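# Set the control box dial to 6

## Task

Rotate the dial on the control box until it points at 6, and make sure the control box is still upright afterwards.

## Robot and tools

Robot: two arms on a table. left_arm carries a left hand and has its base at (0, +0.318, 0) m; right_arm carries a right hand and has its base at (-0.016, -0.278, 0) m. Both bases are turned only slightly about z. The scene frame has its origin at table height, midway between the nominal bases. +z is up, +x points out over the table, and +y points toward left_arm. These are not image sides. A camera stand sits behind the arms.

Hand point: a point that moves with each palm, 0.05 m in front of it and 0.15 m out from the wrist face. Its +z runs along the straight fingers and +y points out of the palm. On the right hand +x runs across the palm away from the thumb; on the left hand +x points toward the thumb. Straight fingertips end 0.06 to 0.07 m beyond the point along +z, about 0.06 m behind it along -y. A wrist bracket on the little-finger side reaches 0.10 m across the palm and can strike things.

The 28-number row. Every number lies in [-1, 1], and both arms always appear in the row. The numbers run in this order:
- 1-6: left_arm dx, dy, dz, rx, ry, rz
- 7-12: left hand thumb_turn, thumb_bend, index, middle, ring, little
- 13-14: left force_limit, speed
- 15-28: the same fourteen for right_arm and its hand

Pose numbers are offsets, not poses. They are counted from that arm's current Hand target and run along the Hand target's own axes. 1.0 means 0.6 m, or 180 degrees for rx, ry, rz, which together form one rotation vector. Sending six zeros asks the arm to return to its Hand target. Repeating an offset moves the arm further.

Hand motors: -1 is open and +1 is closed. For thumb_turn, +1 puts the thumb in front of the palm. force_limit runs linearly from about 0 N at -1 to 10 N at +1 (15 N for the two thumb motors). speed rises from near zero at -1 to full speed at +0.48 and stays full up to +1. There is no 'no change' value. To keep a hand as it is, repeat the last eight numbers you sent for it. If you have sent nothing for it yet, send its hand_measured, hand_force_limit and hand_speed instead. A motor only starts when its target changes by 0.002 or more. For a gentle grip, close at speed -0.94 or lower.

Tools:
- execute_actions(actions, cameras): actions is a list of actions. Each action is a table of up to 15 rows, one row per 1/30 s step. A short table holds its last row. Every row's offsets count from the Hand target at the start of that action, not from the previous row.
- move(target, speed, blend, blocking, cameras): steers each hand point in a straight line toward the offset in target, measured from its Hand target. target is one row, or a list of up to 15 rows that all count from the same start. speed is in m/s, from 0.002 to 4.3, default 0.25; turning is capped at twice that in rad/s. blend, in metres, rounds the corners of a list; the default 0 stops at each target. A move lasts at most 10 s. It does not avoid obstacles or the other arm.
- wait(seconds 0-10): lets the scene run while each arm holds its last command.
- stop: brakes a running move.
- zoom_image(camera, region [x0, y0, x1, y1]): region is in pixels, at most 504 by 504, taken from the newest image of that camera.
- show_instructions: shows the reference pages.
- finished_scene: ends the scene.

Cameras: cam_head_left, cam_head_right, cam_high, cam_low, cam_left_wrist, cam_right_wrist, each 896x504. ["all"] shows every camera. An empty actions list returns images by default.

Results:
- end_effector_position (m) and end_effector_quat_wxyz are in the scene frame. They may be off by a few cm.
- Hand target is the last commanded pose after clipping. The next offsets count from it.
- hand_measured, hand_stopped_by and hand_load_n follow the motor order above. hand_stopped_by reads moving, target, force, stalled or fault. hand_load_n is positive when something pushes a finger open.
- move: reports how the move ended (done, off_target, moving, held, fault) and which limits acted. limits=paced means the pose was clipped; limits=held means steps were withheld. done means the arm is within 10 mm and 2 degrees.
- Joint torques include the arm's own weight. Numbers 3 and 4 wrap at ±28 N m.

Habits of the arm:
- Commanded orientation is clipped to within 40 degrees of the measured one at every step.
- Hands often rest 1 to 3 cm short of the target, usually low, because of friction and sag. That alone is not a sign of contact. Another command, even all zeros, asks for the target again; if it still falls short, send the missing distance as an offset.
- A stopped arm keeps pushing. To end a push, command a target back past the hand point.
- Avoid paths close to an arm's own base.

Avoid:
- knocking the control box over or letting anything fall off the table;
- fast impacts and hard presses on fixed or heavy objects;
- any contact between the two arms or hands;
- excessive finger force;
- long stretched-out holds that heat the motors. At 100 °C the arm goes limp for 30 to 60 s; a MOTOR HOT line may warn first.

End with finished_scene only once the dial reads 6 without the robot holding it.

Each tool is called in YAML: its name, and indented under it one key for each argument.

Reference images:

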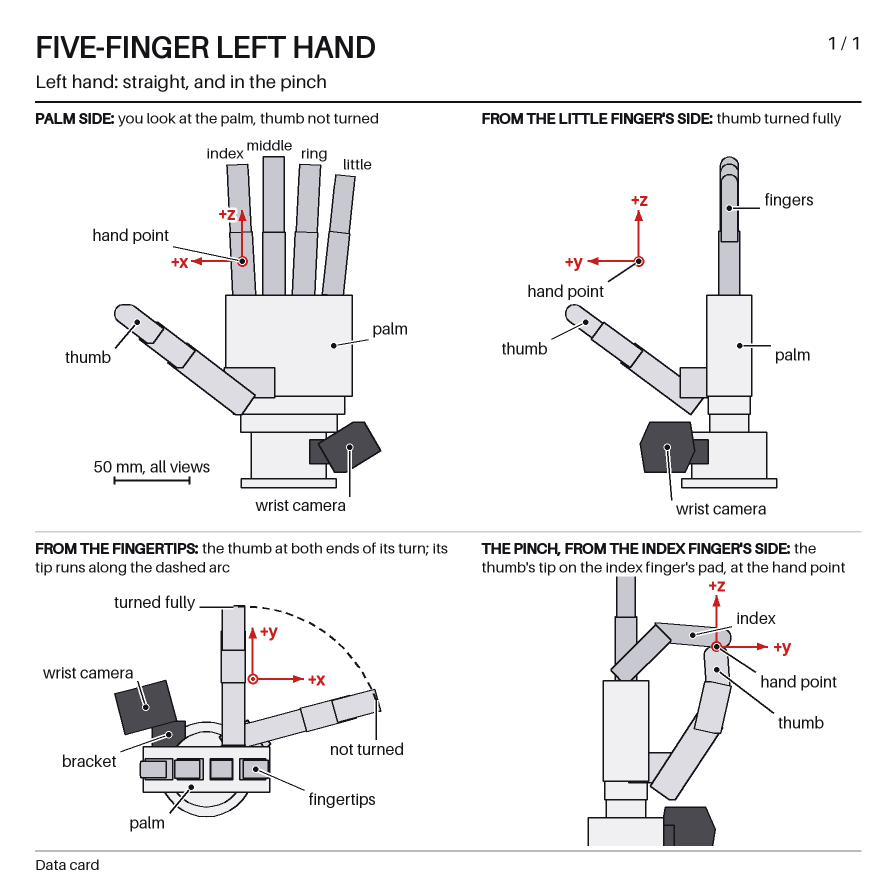

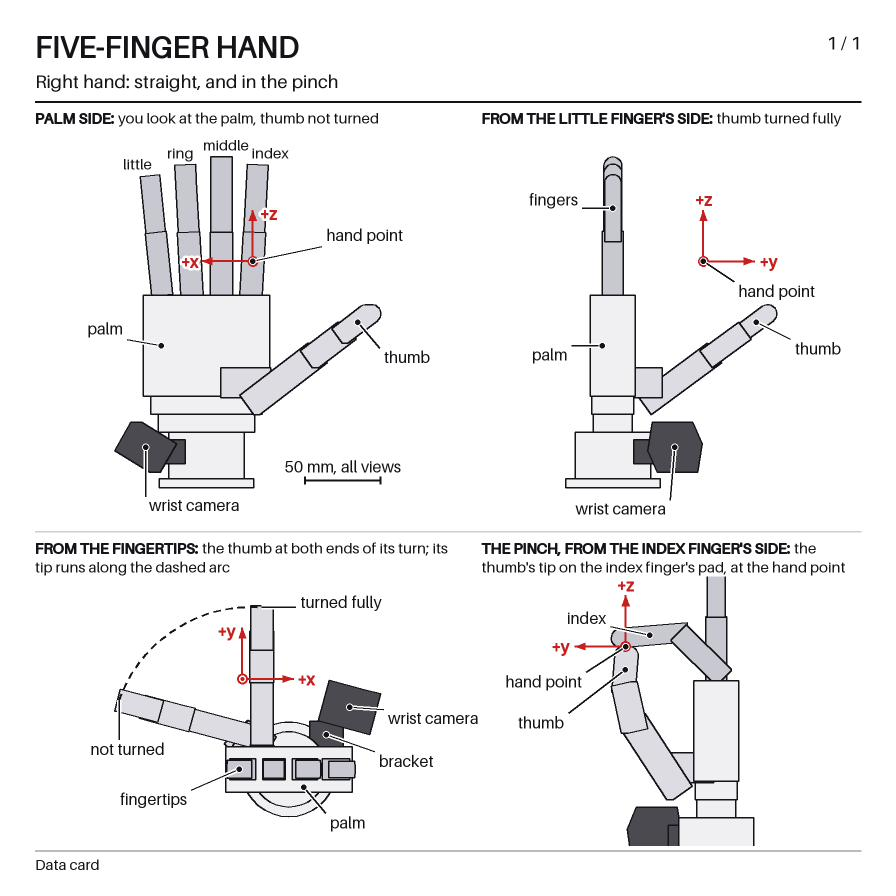

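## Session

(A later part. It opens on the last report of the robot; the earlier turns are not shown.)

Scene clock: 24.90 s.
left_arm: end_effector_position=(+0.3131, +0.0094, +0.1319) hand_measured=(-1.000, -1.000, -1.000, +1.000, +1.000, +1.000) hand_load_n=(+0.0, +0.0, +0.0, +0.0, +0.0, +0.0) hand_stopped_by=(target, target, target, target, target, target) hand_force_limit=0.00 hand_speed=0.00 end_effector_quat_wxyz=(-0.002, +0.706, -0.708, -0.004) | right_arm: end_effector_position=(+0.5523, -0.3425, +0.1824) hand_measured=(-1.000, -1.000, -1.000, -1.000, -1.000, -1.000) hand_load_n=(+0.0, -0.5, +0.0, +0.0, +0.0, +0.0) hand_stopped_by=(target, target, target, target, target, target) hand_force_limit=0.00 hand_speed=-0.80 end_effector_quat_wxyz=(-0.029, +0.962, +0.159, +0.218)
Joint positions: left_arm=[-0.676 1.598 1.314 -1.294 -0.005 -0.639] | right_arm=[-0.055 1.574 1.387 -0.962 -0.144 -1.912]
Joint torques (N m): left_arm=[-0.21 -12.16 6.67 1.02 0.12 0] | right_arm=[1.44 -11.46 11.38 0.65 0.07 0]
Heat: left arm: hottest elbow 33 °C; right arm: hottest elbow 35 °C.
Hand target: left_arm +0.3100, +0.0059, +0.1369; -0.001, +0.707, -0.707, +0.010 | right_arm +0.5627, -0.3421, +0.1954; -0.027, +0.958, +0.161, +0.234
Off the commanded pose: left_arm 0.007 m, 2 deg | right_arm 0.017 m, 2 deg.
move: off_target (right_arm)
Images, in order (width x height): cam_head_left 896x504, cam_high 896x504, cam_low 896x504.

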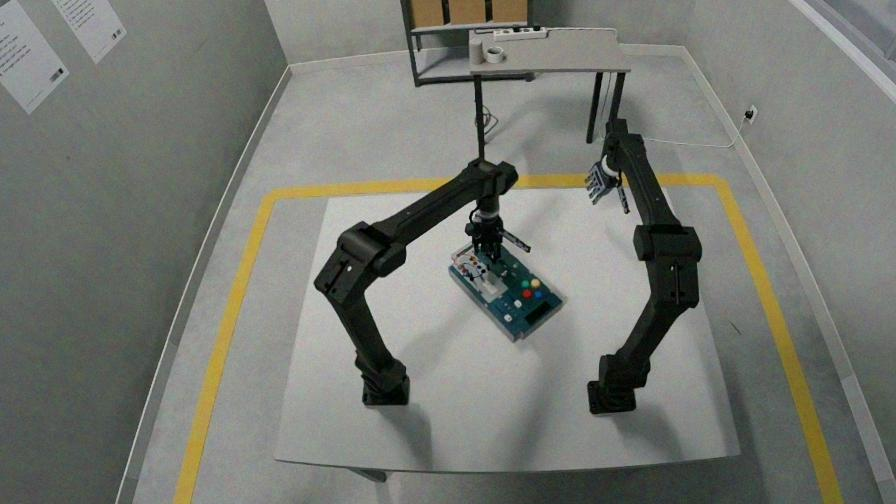

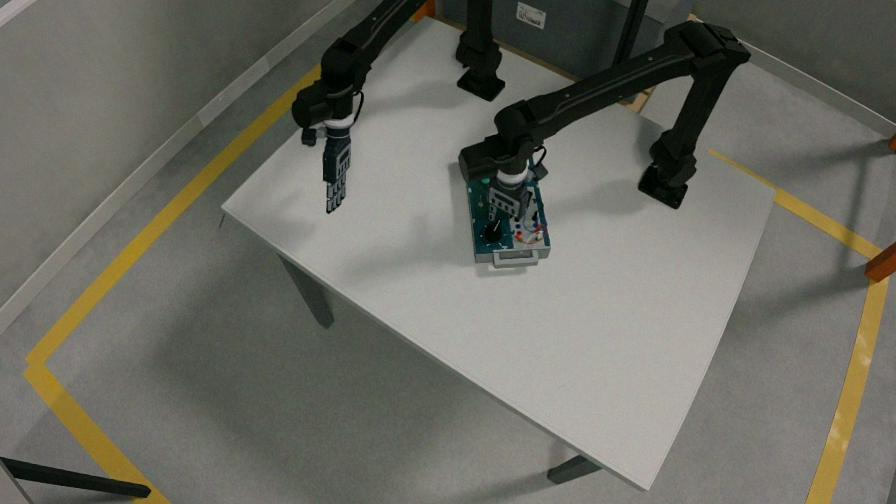

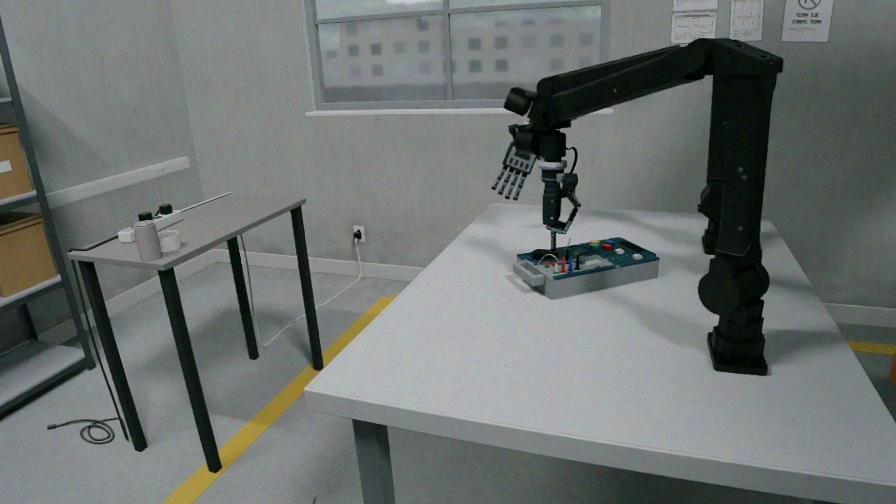

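move:
  target:
    - [0.02,-0.01,-0.01,0,0,0,-1,-1,-1,1,1,1,0,0,0,0,0,0,0,0,-1,-1,-1,-1,-1,-1,0,-0.8]
    - [0.03,0.03,-0.2,0,0,0,-1,-1,-1,1,1,1,0,0,0,0,0,0,0,0,-1,-1,-1,-1,-1,-1,0,-0.8]
    - [0.1,0.2,-0.2,0,0,0,-1,-1,-1,1,1,1,0,0,0,0,0,0,0,0,-1,-1,-1,-1,-1,-1,0,-0.8]
  speed: [0.05,0.15,0.2]
  blend: [0.005,0.02,0]
  cameras: ["cam_head_left","cam_high","cam_low"]

zoom_image:
  camera: "cam_high"
  region: [460, 200, 530, 260]

zoom_image:
  camera: "cam_head_left"
  region: [460, 220, 530, 290]

Scene clock: 27.90 s.
left_arm: end_effector_position=(+0.1940, -0.0580, +0.2559) hand_measured=(-1.000, -1.000, -1.000, +1.000, +1.000, +1.000) hand_load_n=(+0.0, +0.0, +0.0, +0.0, +0.0, +0.5) hand_stopped_by=(target, target, target, target, target, target) hand_force_limit=0.00 hand_speed=0.00 end_effector_quat_wxyz=(+0.000, +0.701, -0.713, +0.016) | right_arm: end_effector_position=(+0.5523, -0.3425, +0.1824) hand_measured=(-1.000, -1.000, -1.000, -1.000, -1.000, -1.000) hand_load_n=(+0.0, +0.0, +0.0, +0.0, +0.0, +0.0) hand_stopped_by=(target, target, target, target, target, target) hand_force_limit=0.00 hand_speed=-0.80 end_effector_quat_wxyz=(-0.029, +0.962, +0.159, +0.218)
Joint positions: left_arm=[-0.973 1.437 1.463 -1.564 -0.005 -0.921] | right_arm=[-0.055 1.574 1.387 -0.962 -0.144 -1.912]
Joint torques (N m): left_arm=[-0.15 -9.58 7.01 0.05 -0.17 -0.05] | right_arm=[1.44 -11.46 11.38 0.65 0.07 0]
Heat: left arm: hottest elbow 33 °C; right arm: hottest elbow 35 °C.
Hand target: left_arm +0.1883, -0.0528, +0.2560; -0.001, +0.707, -0.707, +0.010 | right_arm +0.5627, -0.3421, +0.1954; -0.027, +0.958, +0.161, +0.234
Off the commanded pose: left_arm 0.008 m, 1 deg | right_arm 0.017 m, 2 deg.
move: off_target (right_arm)
Images, in order (width x height): cam_head_left 896x504, cam_high 896x504, cam_low 896x504.

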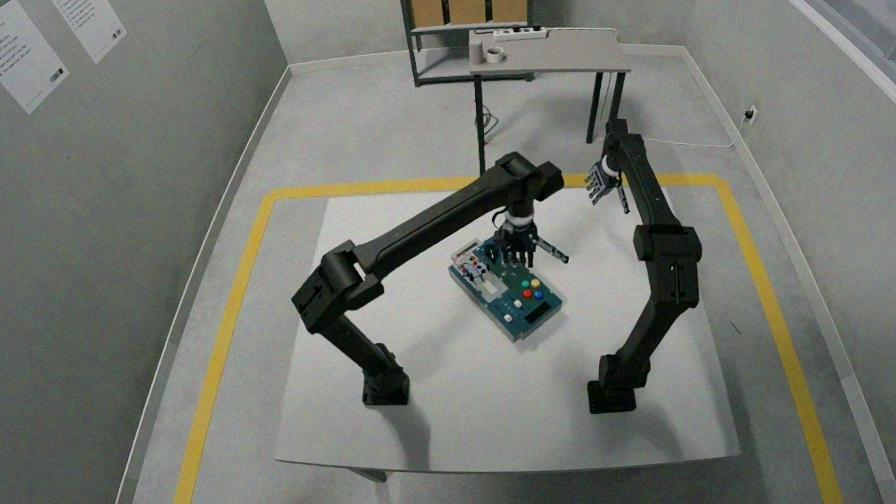

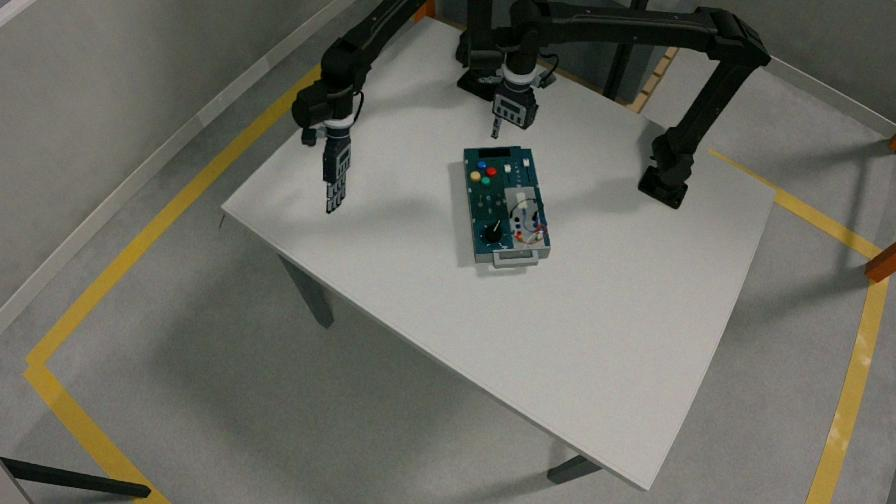

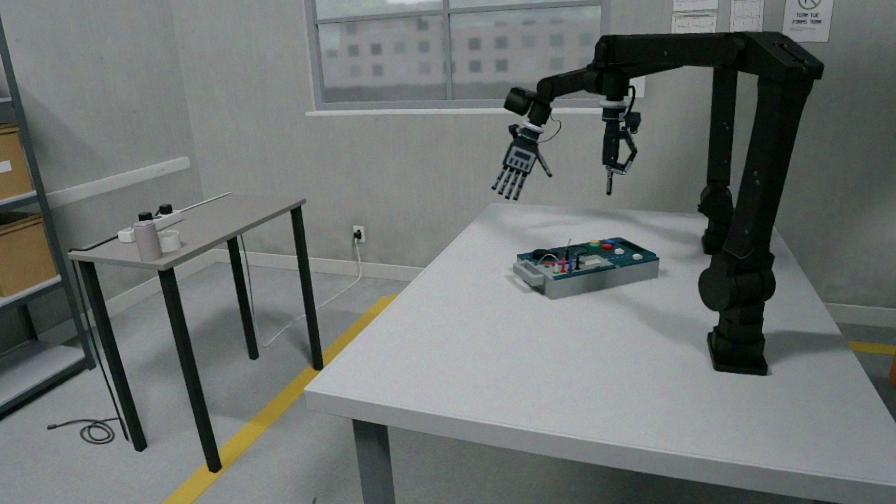

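Scaled by 7.200 from the camera's 896x504 image, which has a finer 1280x720 frame.

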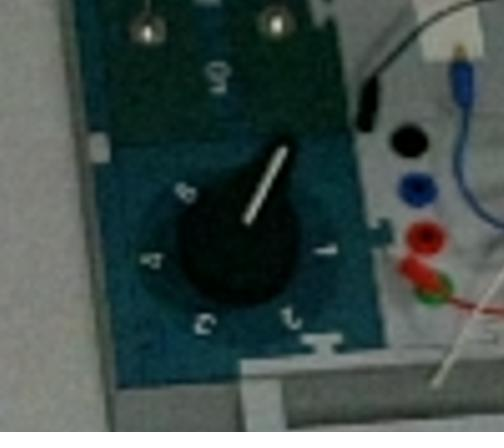

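Scaled by 7.200 from the camera's 896x504 image, which has a finer 1280x720 frame.

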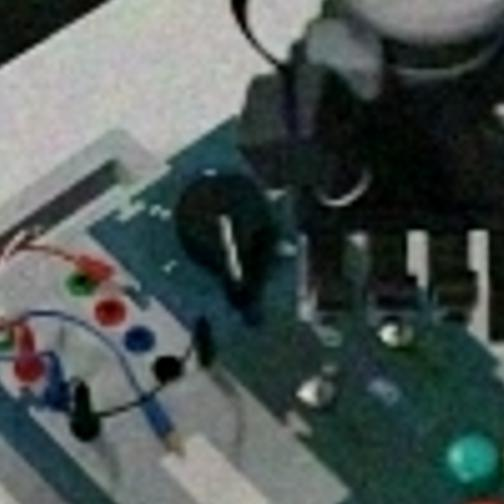

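wait:
  seconds: 0
  cameras: ["cam_left_wrist", "cam_high", "cam_head_right"]

zoom_image:
  camera: "cam_high"
  region: [478, 218, 510, 250]

Scene clock: 28.30 s.
left_arm: end_effector_position=(+0.1940, -0.0580, +0.2559) hand_measured=(-1.000, -1.000, -1.000, +1.000, +1.000, +1.000) hand_load_n=(+0.0, +0.0, +0.0, +0.0, +0.0, +0.0) hand_stopped_by=(target, target, target, target, target, target) hand_force_limit=0.00 hand_speed=0.00 end_effector_quat_wxyz=(+0.000, +0.701, -0.713, +0.016) | right_arm: end_effector_position=(+0.5523, -0.3425, +0.1824) hand_measured=(-1.000, -1.000, -1.000, -1.000, -1.000, -1.000) hand_load_n=(+0.0, +0.0, +0.0, +0.0, +0.0, +0.0) hand_stopped_by=(target, target, target, target, target, target) hand_force_limit=0.00 hand_speed=-0.80 end_effector_quat_wxyz=(-0.029, +0.962, +0.159, +0.218)
Joint positions: left_arm=[-0.973 1.437 1.463 -1.564 -0.005 -0.921] | right_arm=[-0.055 1.574 1.387 -0.962 -0.144 -1.912]
Joint torques (N m): left_arm=[0.21 -9.93 6.95 -0.01 -0.16 -0.04] | right_arm=[1.44 -11.46 11.37 0.66 0.06 0]
Heat: left arm: hottest elbow 33 °C; right arm: hottest elbow 35 °C.
Hand target: left_arm +0.1883, -0.0528, +0.2560; -0.001, +0.707, -0.707, +0.010 | right_arm +0.5627, -0.3421, +0.1954; -0.027, +0.958, +0.161, +0.234
Off the commanded pose: left_arm 0.008 m, 1 deg | right_arm 0.017 m, 2 deg.
Images, in order (width x height): cam_head_right 896x504, cam_high 896x504, cam_left_wrist 896x504.

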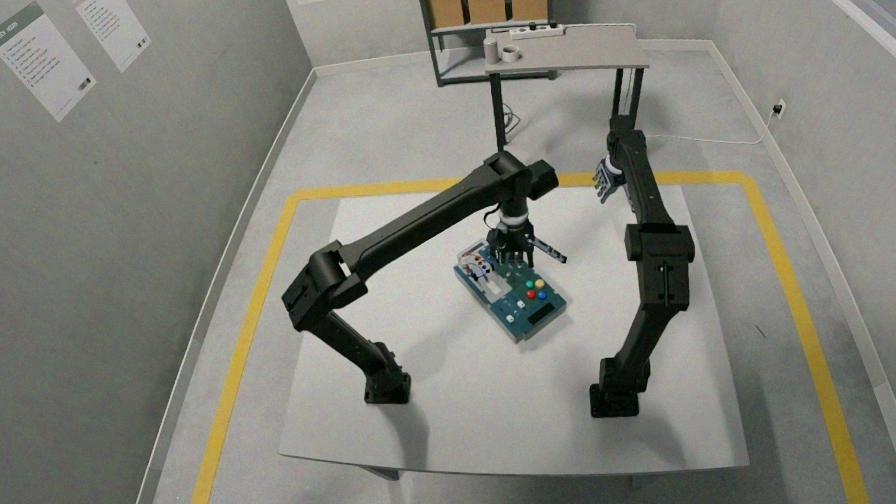

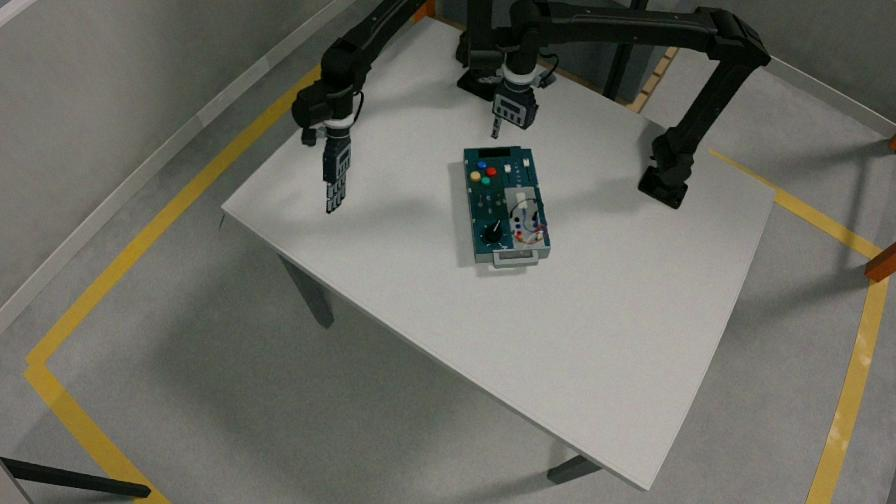

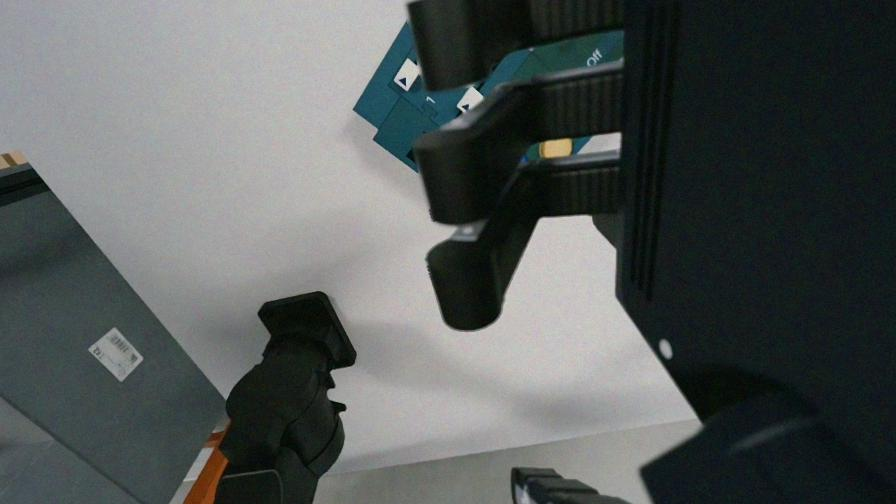

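Scaled by 15.750 from the camera's 896x504 image, which has a finer 1280x720 frame.

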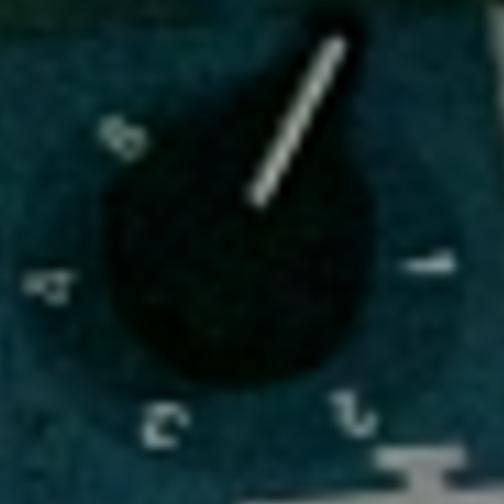

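move:
  target: [-0.01,-0.41,0,0,0,0,-1,-1,-1,-1,-1,-1,0,0.2,0,0,0,0,0,0,-1,-1,-1,-1,-1,-1,0,-0.8]
  speed: 0.3
  cameras: ["cam_left_wrist"]

Scene clock: 31.03 s.
left_arm: end_effector_position=(+0.4257, -0.0380, +0.2440) hand_measured=(-1.000, -1.000, -1.000, -1.000, -1.000, -1.000) hand_load_n=(+0.0, +0.0, +0.0, +0.0, +0.0, +0.0) hand_stopped_by=(target, target, target, target, target, target) hand_force_limit=0.00 hand_speed=0.20 end_effector_quat_wxyz=(-0.002, +0.716, -0.698, +0.000) | right_arm: end_effector_position=(+0.5523, -0.3425, +0.1824) hand_measured=(-1.000, -1.000, -1.000, -1.000, -1.000, -1.000) hand_load_n=(+0.0, +0.0, +0.0, +0.0, +0.0, +0.0) hand_stopped_by=(target, target, target, target, target, target) hand_force_limit=0.00 hand_speed=-0.80 end_effector_quat_wxyz=(-0.029, +0.962, +0.159, +0.218)
Joint positions: left_arm=[-0.624 1.884 1.995 -1.682 -0.004 -0.614] | right_arm=[-0.055 1.574 1.387 -0.962 -0.144 -1.912]
Joint torques (N m): left_arm=[-0.21 -14.1 12.48 0.08 0.15 0.25] | right_arm=[1.44 -11.46 11.37 0.64 0.06 0]
Heat: left arm: hottest elbow 33 °C; right arm: hottest elbow 36 °C.
Hand target: left_arm +0.4344, -0.0464, +0.2594; -0.001, +0.708, -0.707, +0.010 | right_arm +0.5627, -0.3421, +0.1954; -0.027, +0.958, +0.161, +0.234
Off the commanded pose: left_arm 0.020 m, 2 deg | right_arm 0.017 m, 2 deg.
joint sent to its limit (left arm) — joint 4 (wrist pitch), lower limit. The joint targets still meet the commanded pose.
move: off_target (left_arm, right_arm)
Images, in order (width x height): cam_left_wrist 896x504.

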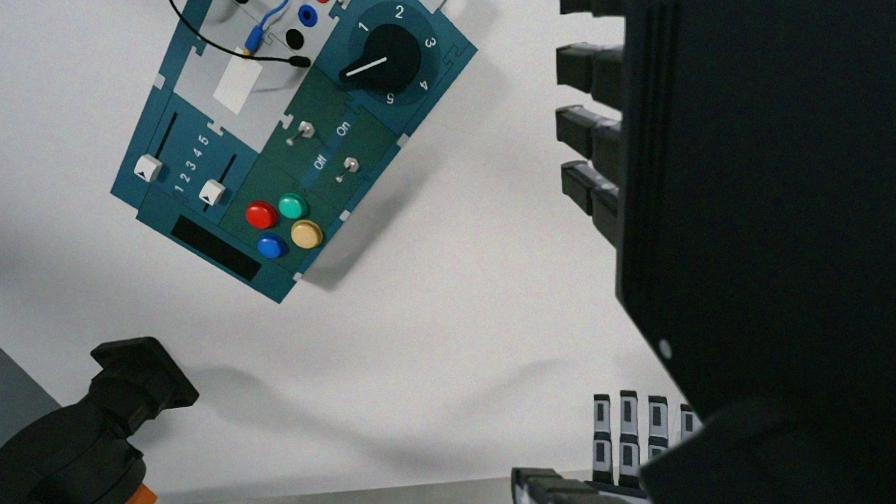

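finished_scene:

The scene is finished: the task was done.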